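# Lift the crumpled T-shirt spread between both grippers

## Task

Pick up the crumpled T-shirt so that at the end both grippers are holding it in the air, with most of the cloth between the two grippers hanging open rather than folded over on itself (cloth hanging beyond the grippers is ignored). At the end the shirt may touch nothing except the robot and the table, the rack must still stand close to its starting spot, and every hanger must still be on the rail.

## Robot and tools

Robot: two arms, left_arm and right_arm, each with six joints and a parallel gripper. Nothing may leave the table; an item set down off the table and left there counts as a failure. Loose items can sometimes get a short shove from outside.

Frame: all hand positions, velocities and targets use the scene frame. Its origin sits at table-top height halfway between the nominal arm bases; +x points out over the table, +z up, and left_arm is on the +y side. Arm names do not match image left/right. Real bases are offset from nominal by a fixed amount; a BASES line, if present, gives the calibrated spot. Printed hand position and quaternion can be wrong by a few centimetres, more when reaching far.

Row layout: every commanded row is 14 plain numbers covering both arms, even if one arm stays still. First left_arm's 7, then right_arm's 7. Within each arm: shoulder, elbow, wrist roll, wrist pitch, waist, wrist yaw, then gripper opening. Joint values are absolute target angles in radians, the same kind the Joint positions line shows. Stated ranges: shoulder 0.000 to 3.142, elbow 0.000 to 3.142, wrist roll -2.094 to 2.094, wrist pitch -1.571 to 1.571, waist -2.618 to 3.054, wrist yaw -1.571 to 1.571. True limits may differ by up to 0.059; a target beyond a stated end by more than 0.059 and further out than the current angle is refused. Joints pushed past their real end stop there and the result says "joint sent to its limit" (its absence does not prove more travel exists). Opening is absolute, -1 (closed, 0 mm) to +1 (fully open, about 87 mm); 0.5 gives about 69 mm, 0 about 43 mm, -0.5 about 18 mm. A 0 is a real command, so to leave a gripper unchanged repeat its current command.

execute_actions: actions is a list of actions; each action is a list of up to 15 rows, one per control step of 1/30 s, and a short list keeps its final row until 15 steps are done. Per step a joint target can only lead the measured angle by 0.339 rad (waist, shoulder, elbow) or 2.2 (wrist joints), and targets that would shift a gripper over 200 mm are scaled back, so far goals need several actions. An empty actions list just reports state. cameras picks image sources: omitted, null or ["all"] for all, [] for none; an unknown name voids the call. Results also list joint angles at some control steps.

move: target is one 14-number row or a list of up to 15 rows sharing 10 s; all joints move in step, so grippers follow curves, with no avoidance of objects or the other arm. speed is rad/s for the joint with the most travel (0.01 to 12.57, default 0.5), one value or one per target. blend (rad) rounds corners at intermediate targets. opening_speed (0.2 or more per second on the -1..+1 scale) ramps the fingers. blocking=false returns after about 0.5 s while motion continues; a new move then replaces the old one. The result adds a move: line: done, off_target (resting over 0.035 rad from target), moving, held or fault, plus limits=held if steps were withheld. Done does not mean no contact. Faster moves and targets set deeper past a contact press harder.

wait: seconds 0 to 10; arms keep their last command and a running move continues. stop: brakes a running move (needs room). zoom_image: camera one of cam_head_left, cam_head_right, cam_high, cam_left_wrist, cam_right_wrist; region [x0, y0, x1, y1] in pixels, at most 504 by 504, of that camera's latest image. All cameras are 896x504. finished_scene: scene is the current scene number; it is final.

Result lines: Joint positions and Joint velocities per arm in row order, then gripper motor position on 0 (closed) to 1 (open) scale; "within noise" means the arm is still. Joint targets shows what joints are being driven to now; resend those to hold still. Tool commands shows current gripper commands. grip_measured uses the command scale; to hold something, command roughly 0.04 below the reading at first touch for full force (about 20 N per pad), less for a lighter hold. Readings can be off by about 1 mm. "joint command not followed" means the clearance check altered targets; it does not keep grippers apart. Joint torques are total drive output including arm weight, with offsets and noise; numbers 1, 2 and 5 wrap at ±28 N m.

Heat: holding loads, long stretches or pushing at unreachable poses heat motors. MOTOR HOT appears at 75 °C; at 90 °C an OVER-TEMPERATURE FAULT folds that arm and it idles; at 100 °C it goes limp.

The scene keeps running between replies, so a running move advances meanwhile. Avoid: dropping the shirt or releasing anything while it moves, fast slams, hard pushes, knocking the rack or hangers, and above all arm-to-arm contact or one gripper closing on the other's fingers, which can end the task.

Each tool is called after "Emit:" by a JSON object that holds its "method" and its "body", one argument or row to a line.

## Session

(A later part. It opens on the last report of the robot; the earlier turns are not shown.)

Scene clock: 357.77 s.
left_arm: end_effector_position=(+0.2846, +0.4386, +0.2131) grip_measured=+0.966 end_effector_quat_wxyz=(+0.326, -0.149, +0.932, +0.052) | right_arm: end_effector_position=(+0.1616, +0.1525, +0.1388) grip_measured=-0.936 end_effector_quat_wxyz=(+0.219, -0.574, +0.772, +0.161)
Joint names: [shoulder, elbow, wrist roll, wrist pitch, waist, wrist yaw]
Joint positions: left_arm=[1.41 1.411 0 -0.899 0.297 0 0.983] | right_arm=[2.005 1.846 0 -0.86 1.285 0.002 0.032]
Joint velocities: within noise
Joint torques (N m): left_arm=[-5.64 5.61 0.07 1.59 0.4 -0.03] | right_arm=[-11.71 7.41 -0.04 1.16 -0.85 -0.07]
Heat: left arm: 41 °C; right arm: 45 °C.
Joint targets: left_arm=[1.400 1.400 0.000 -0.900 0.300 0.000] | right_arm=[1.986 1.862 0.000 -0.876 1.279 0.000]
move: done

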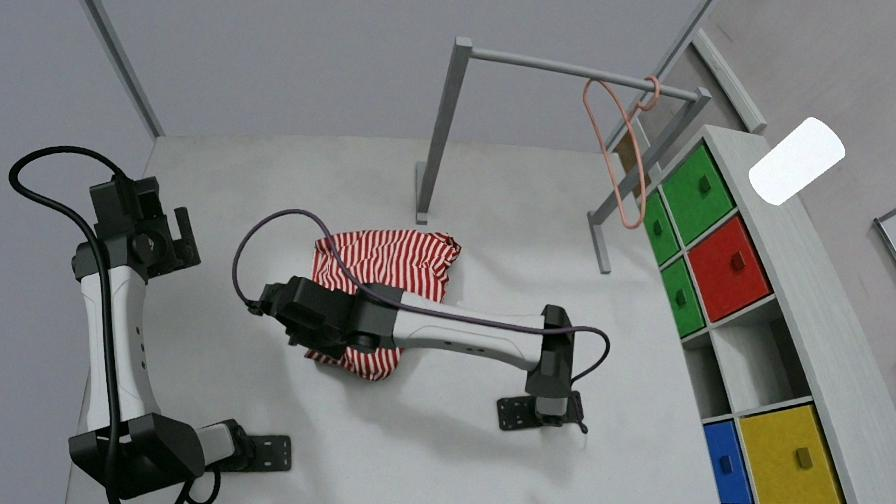

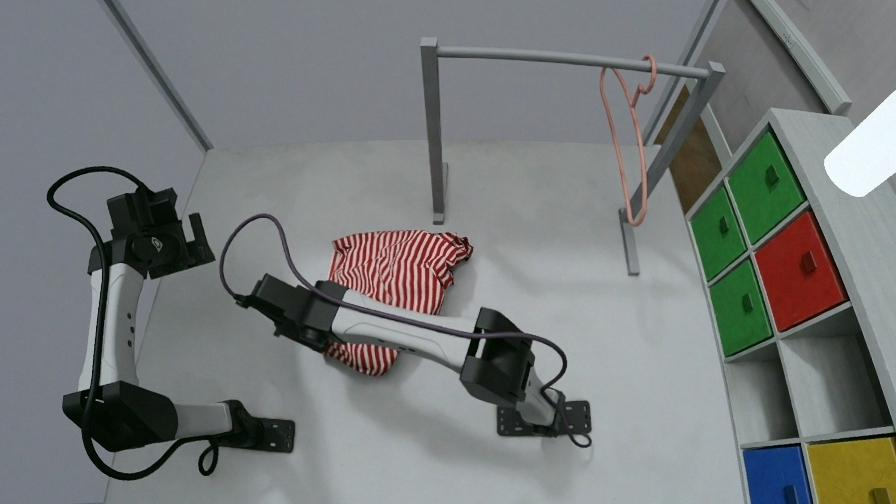

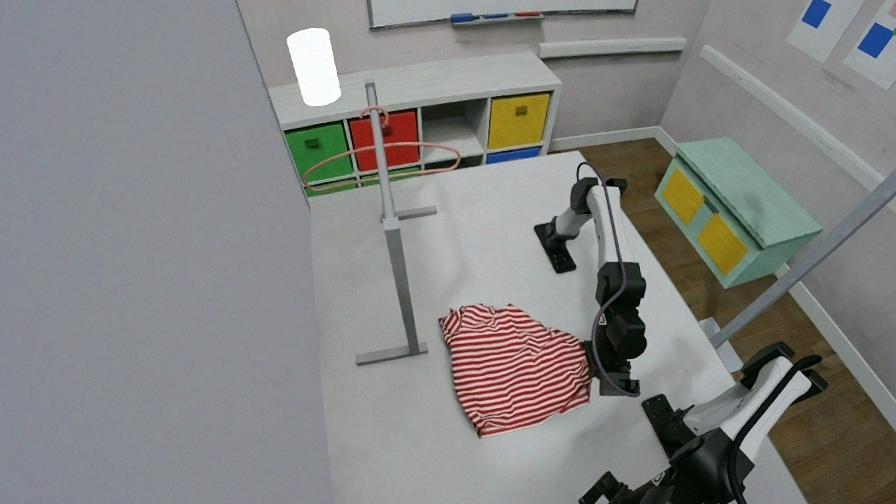

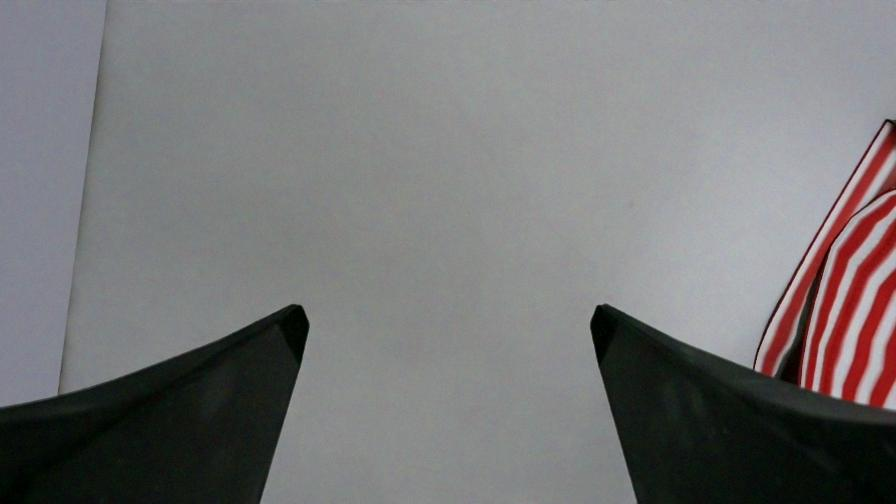

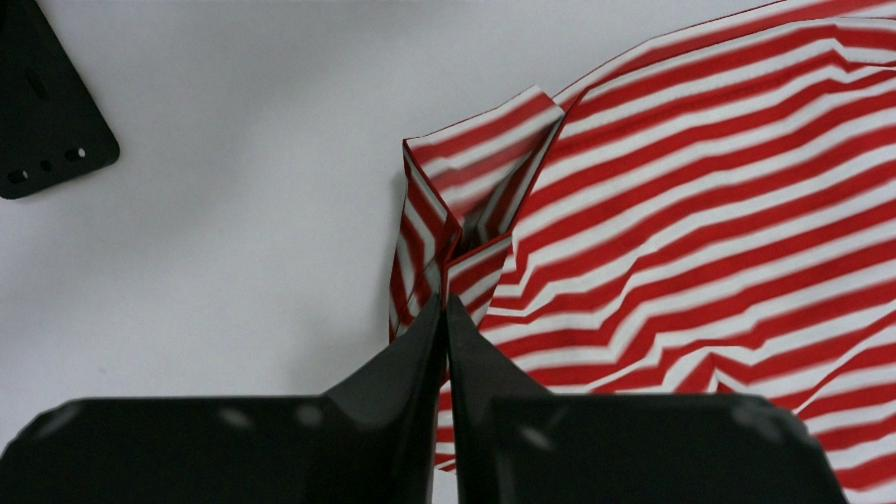

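Emit:
{"method": "move", "body": {
  "target": [
    [1.4,1.4,0,-0.9,0.3,0,0.3,1.923,1.915,0,-1.192,1.067,0,-1],
    [1.8,1.876,0,-0.9,0.1,0,0.3,1.923,1.915,0,-1.192,1.067,0,-1],
    [2.1,1.876,0,-0.794,-0.375,0,0.3,1.923,1.915,0,-1.192,1.067,0,-1]
  ],
  "speed": 0.5,
  "blend": 0.1
}}

Scene clock: 385.80 s.
left_arm: end_effector_position=(+0.4209, +0.1564, +0.1145) grip_measured=+0.300 end_effector_quat_wxyz=(+0.268, +0.172, +0.947, -0.049) | right_arm: end_effector_position=(+0.2233, +0.0524, +0.1576) grip_measured=-0.936 end_effector_quat_wxyz=(+0.148, -0.499, +0.850, +0.086)
Joint names: [shoulder, elbow, wrist roll, wrist pitch, waist, wrist yaw]
Joint positions: left_arm=[2.08 1.86 0 -0.798 -0.379 0.001 0.65] | right_arm=[1.946 1.896 0 -1.177 1.068 0.002 0.032]
Joint velocities: within noise
Joint torques (N m): left_arm=[-8.51 7.73 0.07 1.43 0.55 -0.04] | right_arm=[-11.17 7.32 -0.06 0.93 -0.38 -0.03]
Heat: left arm: 41 °C; right arm: 48 °C.
Joint targets: left_arm=[2.100 1.876 0.000 -0.794 -0.375 0.000] | right_arm=[1.923 1.915 0.000 -1.192 1.067 0.000]
move: done; blend cut to 0 rad at target 1

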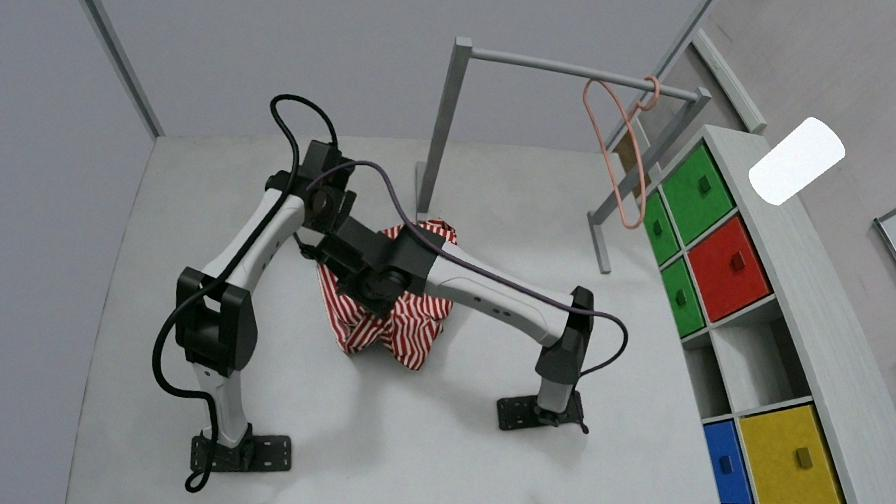

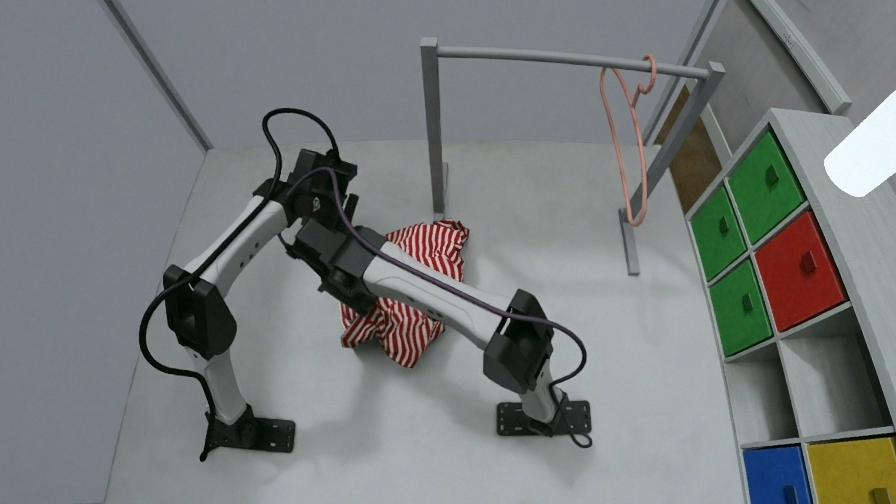

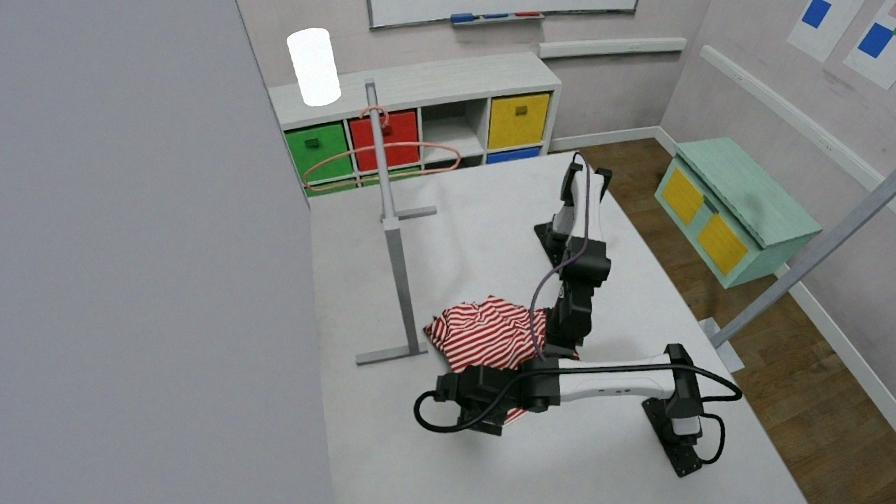

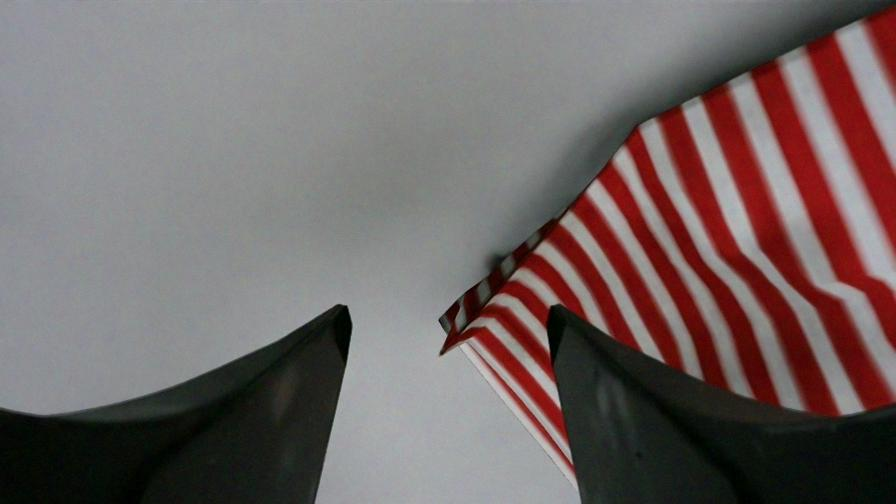

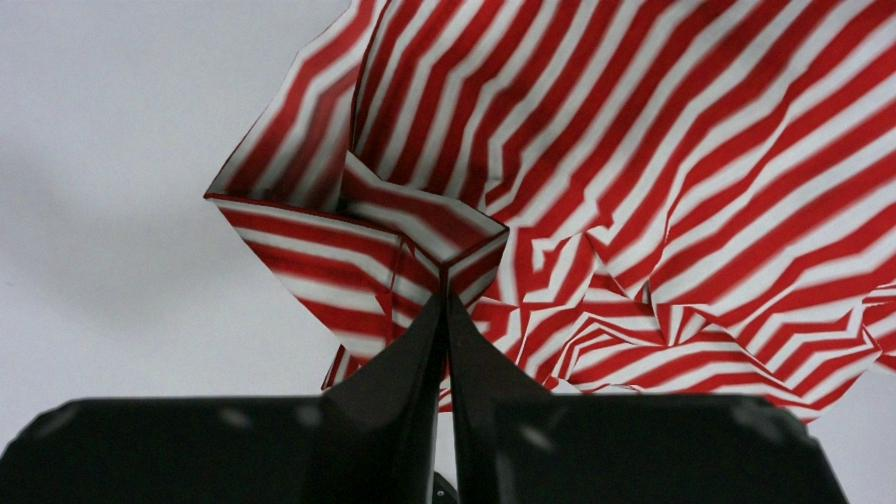

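Emit:
{"method": "move", "body": {
  "target": [
    [2.1,1.876,0,-0.794,-0.375,0,0.3,1.8355,1.860,0,-1.225,0.970,0,-1],
    [1.940,1.433,0,-0.593,-0.414,0,0.3,1.8355,1.860,0,-1.225,0.970,0,-1]
  ],
  "speed": 0.4
}}

Scene clock: 415.97 s.
left_arm: end_effector_position=(+0.3579, +0.1668, +0.0395) grip_measured=+0.300 end_effector_quat_wxyz=(+0.213, +0.188, +0.958, -0.042) | right_arm: end_effector_position=(+0.2468, +0.0142, +0.1850) grip_measured=-0.937 end_effector_quat_wxyz=(+0.167, -0.454, +0.871, +0.086)
Joint names: [shoulder, elbow, wrist roll, wrist pitch, waist, wrist yaw]
Joint positions: left_arm=[1.976 1.442 0 -0.598 -0.408 0.001 0.65] | right_arm=[1.848 1.867 0 -1.212 0.967 0.002 0.032]
Joint velocities: within noise
Joint torques (N m): left_arm=[-11.69 5.38 0.07 1.25 -0.43 -0.04] | right_arm=[-9.25 5.26 -0.1 0.93 -0.05 -0.01]
Heat: left arm: 43 °C; right arm: 46 °C.
Joint targets: left_arm=[1.940 1.433 0.000 -0.593 -0.414 0.000] | right_arm=[1.835 1.860 0.000 -1.225 0.970 0.000]
move: off_target (left_arm); left_arm: the shoulder is farthest, 0.036 rad from its target

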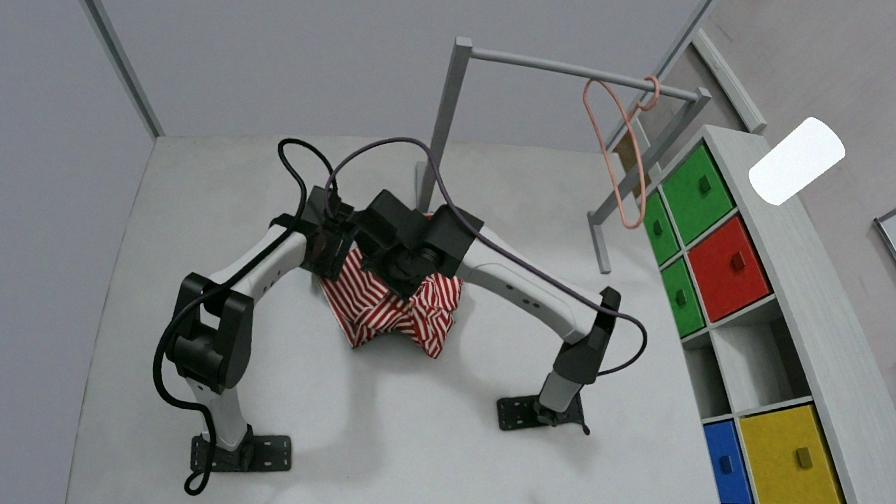

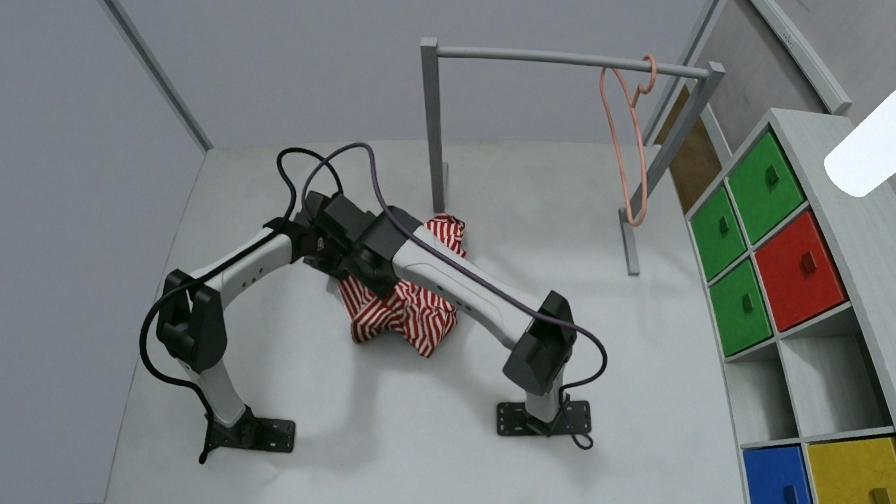

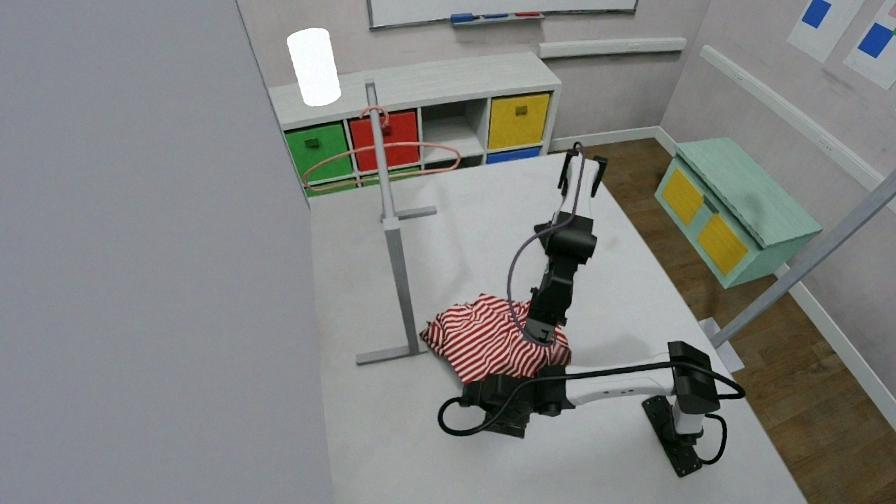

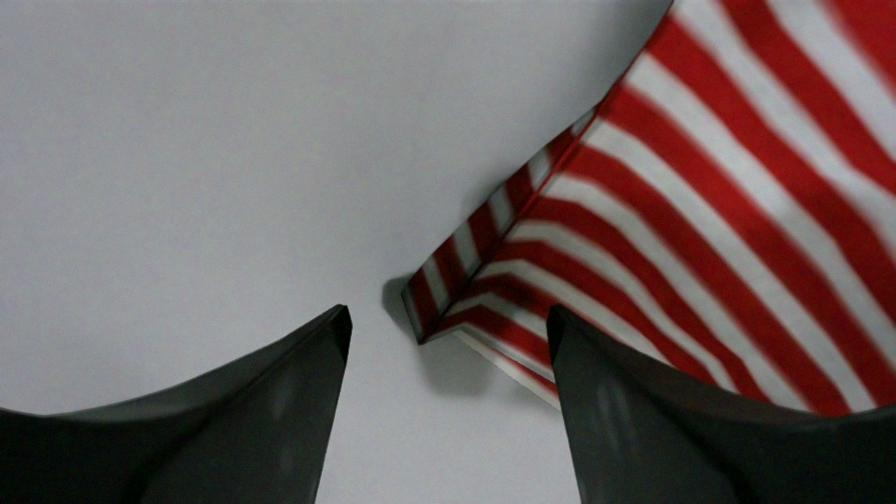

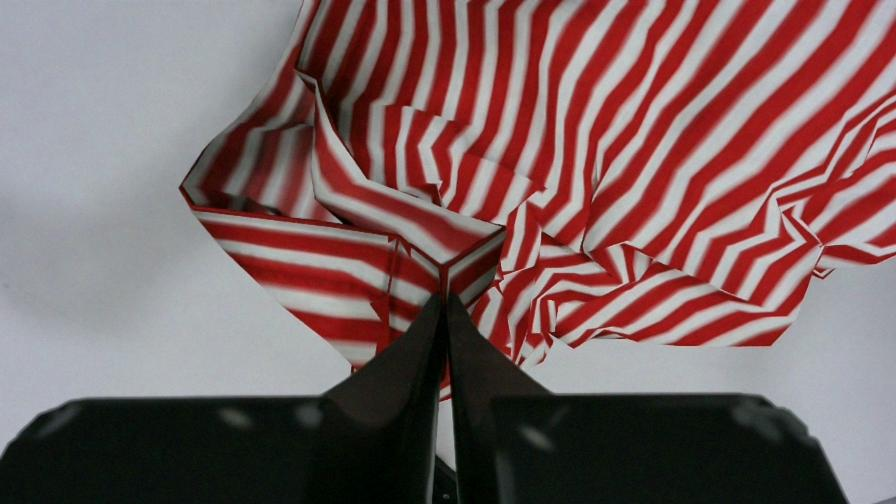

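Emit:
{"method": "move", "body": {
  "target": [1.965,1.378,0,-0.508,-0.435,0,0.3,1.8355,1.860,0,-1.225,0.970,0,-1],
  "speed": 0.15,
  "cameras": ["cam_left_wrist"]
}}

Scene clock: 428.40 s.
left_arm: end_effector_position=(+0.3571, +0.1568, +0.0288) grip_measured=+0.300 end_effector_quat_wxyz=(+0.228, +0.198, +0.952, -0.048) | right_arm: end_effector_position=(+0.2468, +0.0142, +0.1850) grip_measured=-0.937 end_effector_quat_wxyz=(+0.167, -0.454, +0.871, +0.086)
Joint names: [shoulder, elbow, wrist roll, wrist pitch, waist, wrist yaw]
Joint positions: left_arm=[1.976 1.388 0 -0.513 -0.43 0.001 0.65] | right_arm=[1.848 1.867 0 -1.213 0.967 0.002 0.032]
Joint velocities: within noise
Joint torques (N m): left_arm=[-9.73 5.27 0.07 1.32 -0.36 -0.04] | right_arm=[-9.36 5.31 -0.03 0.94 -0.01 0]
Heat: left arm: 45 °C; right arm: 47 °C.
Joint targets: left_arm=[1.965 1.378 0.000 -0.508 -0.435 0.000] | right_arm=[1.835 1.860 0.000 -1.225 0.970 0.000]
move: done
Images, in order (width x height): cam_left_wrist 896x504.

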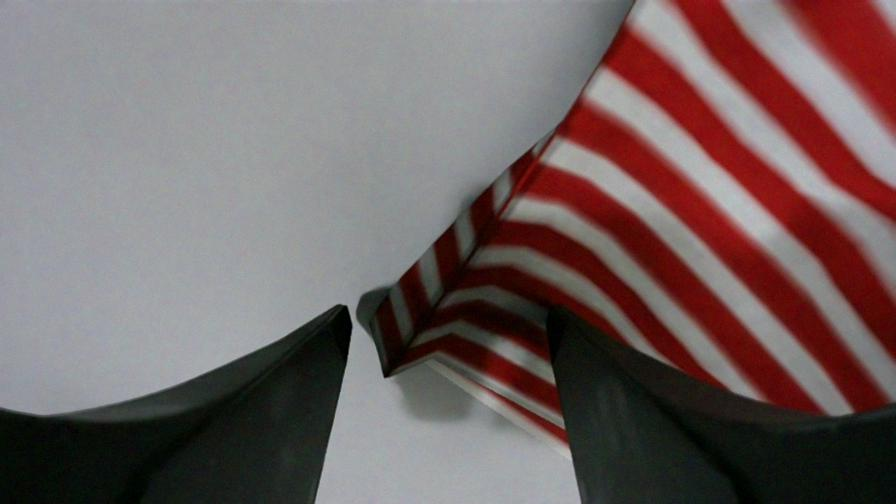

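Emit:
{"method": "move", "body": {
  "target": [1.981,1.347,0,-0.463,-0.435,0,0.3,1.8355,1.860,0,-1.225,0.970,0,-1],
  "speed": 0.1,
  "cameras": ["cam_left_wrist"]
}}

Scene clock: 435.97 s.
left_arm: end_effector_position=(+0.3582, +0.1560, +0.0255) grip_measured=+0.300 end_effector_quat_wxyz=(+0.233, +0.198, +0.951, -0.050) | right_arm: end_effector_position=(+0.2468, +0.0142, +0.1850) grip_measured=-0.937 end_effector_quat_wxyz=(+0.167, -0.454, +0.871, +0.086)
Joint names: [shoulder, elbow, wrist roll, wrist pitch, waist, wrist yaw]
Joint positions: left_arm=[1.976 1.37 0 -0.483 -0.43 0.003 0.65] | right_arm=[1.848 1.867 0 -1.213 0.967 0.002 0.032]
Joint velocities: within noise
Joint torques (N m): left_arm=[-8.49 4.22 0.07 1.49 -0.42 -0.04] | right_arm=[-9.22 5.24 -0.06 0.92 -0.14 -0.05]
Heat: left arm: 45 °C; right arm: 47 °C.
Joint targets: left_arm=[1.981 1.347 0.000 -0.463 -0.435 0.000] | right_arm=[1.835 1.860 0.000 -1.225 0.970 0.000]
move: done
Images, in order (width x height): cam_left_wrist 896x504.

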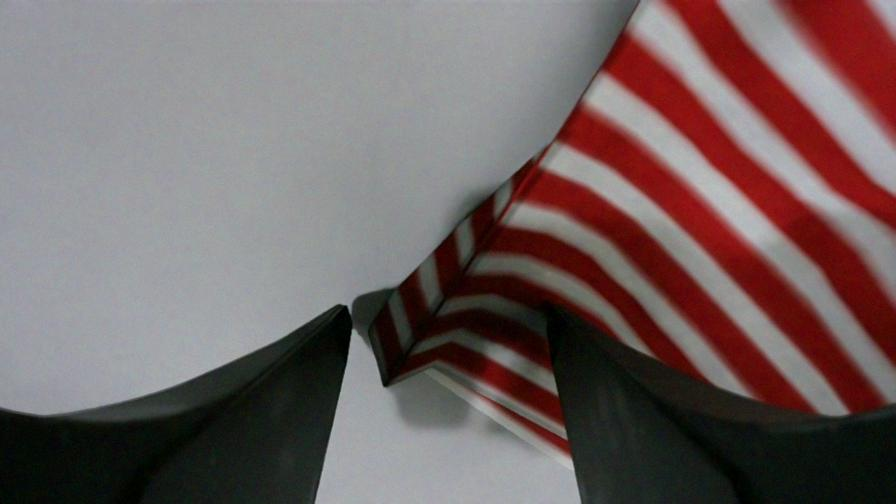

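Emit:
{"method": "move", "body": {
  "target": [1.985,1.347,0,-0.463,-0.435,0,-1,1.8355,1.860,0,-1.225,0.970,0,-1],
  "speed": 0.1,
  "opening_speed": 0.7,
  "cameras": ["cam_left_wrist"]
}}

Scene clock: 444.47 s.
left_arm: end_effector_position=(+0.3635, +0.1508, +0.0272) grip_measured=-0.915 end_effector_quat_wxyz=(+0.247, +0.200, +0.947, -0.057) | right_arm: end_effector_position=(+0.2468, +0.0142, +0.1850) grip_measured=-0.937 end_effector_quat_wxyz=(+0.167, -0.454, +0.871, +0.086)
Joint names: [shoulder, elbow, wrist roll, wrist pitch, waist, wrist yaw]
Joint positions: left_arm=[1.976 1.366 0 -0.449 -0.433 0.01 0.043] | right_arm=[1.848 1.867 0 -1.213 0.967 0.002 0.032]
Joint velocities: within noise
Joint torques (N m): left_arm=[-8.23 4.55 0.07 1.19 -0.06 -0.14] | right_arm=[-9.42 5.29 -0.04 0.97 -0.09 -0.01]
Heat: left arm: 45 °C; right arm: 47 °C.
Joint targets: left_arm=[1.985 1.347 0.000 -0.463 -0.435 0.000] | right_arm=[1.835 1.860 0.000 -1.225 0.970 0.000]
move: done
Images, in order (width x height): cam_left_wrist 896x504.

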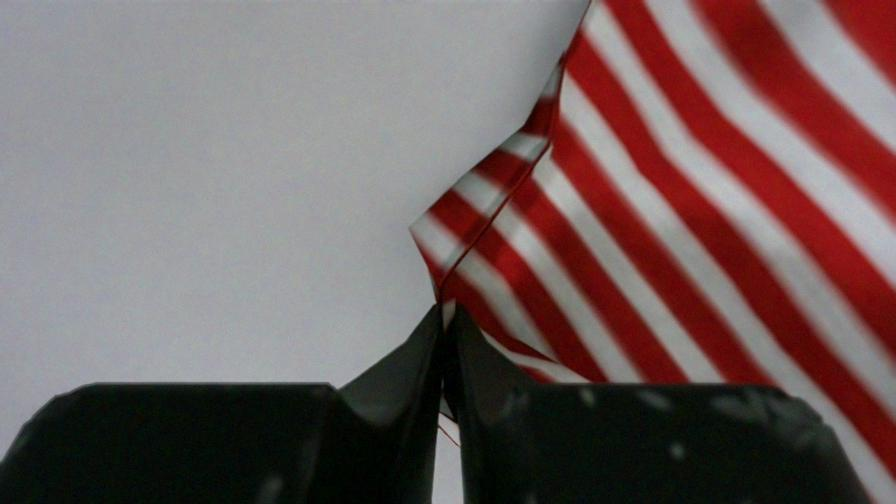

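Emit:
{"method": "move", "body": {
  "target": [
    [1.715,1.725,0,-0.66,-0.43,0,-1,1.55,1.925,0,-1.07,0.74,0,-1],
    [1.4445,2.1025,0,-0.858,-0.459,0,-1,1.264,1.991,0,-0.927,0.5156,0,-1]
  ],
  "speed": 0.3,
  "blend": 0.1
}}

Scene clock: 475.70 s.
left_arm: end_effector_position=(+0.3036, +0.1683, +0.4798) grip_measured=-0.927 end_effector_quat_wxyz=(+0.616, +0.170, +0.756, -0.140) | right_arm: end_effector_position=(+0.3020, -0.1467, +0.4743) grip_measured=-0.937 end_effector_quat_wxyz=(+0.602, -0.200, +0.757, +0.159)
Joint names: [shoulder, elbow, wrist roll, wrist pitch, waist, wrist yaw]
Joint positions: left_arm=[1.448 2.093 0 -0.848 -0.454 0.009 0.036] | right_arm=[1.265 1.978 0 -0.94 0.524 0.002 0.032]
Joint velocities: within noise
Joint torques (N m): left_arm=[-4.21 5.79 0.07 2.07 -0.36 -0.14] | right_arm=[-1.83 5.55 -0.08 2.11 -1.02 -0.03]
Heat: left arm: 44 °C; right arm: 47 °C.
Joint targets: left_arm=[1.445 2.102 0.000 -0.858 -0.459 0.000] | right_arm=[1.264 1.991 0.000 -0.927 0.515 0.000]
move: done

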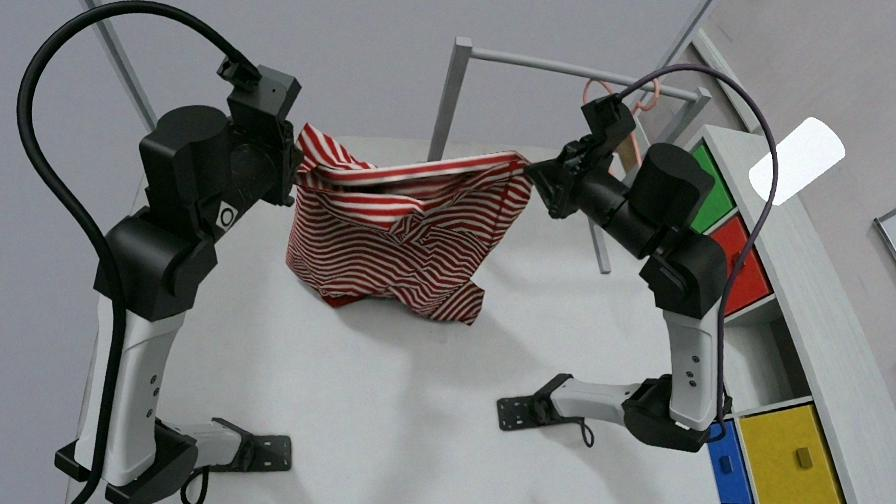

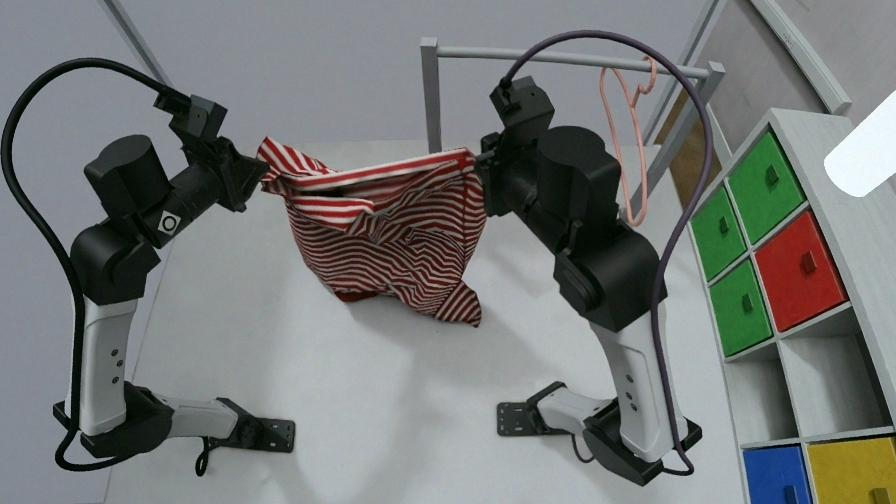

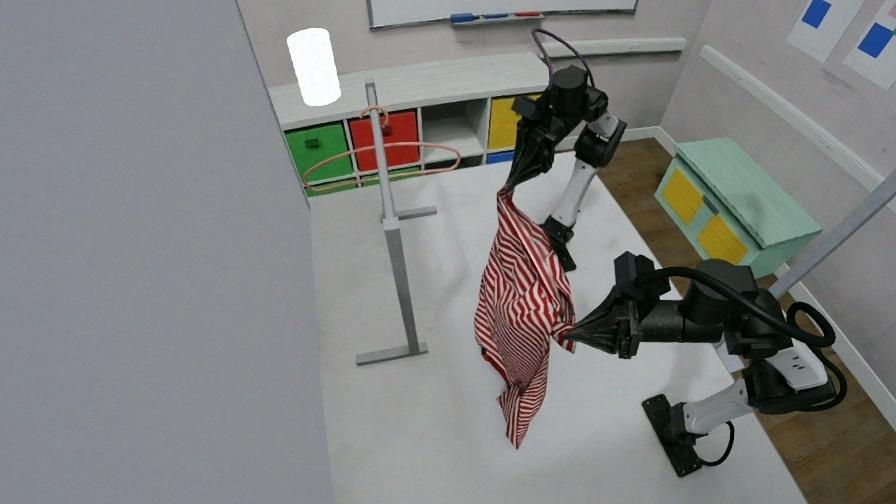

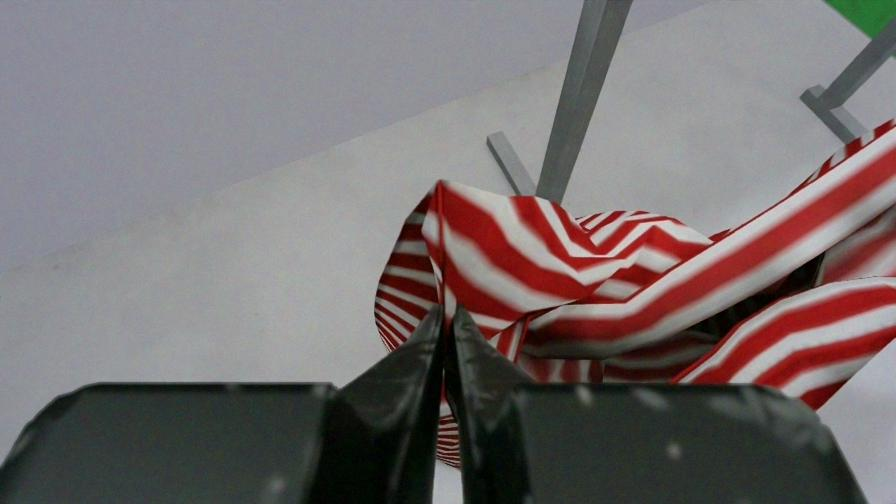

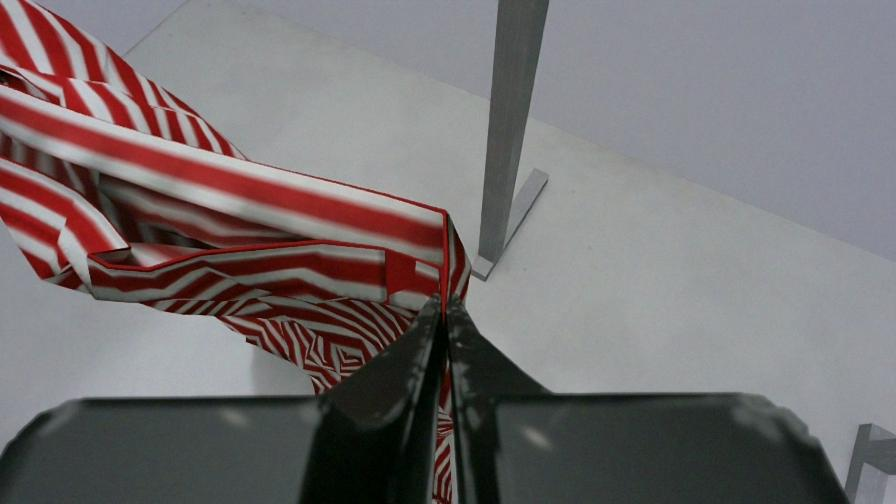

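Emit:
{"method": "finished_scene", "body": {
  "scene": 1
}}

The scene is finished: the task was done.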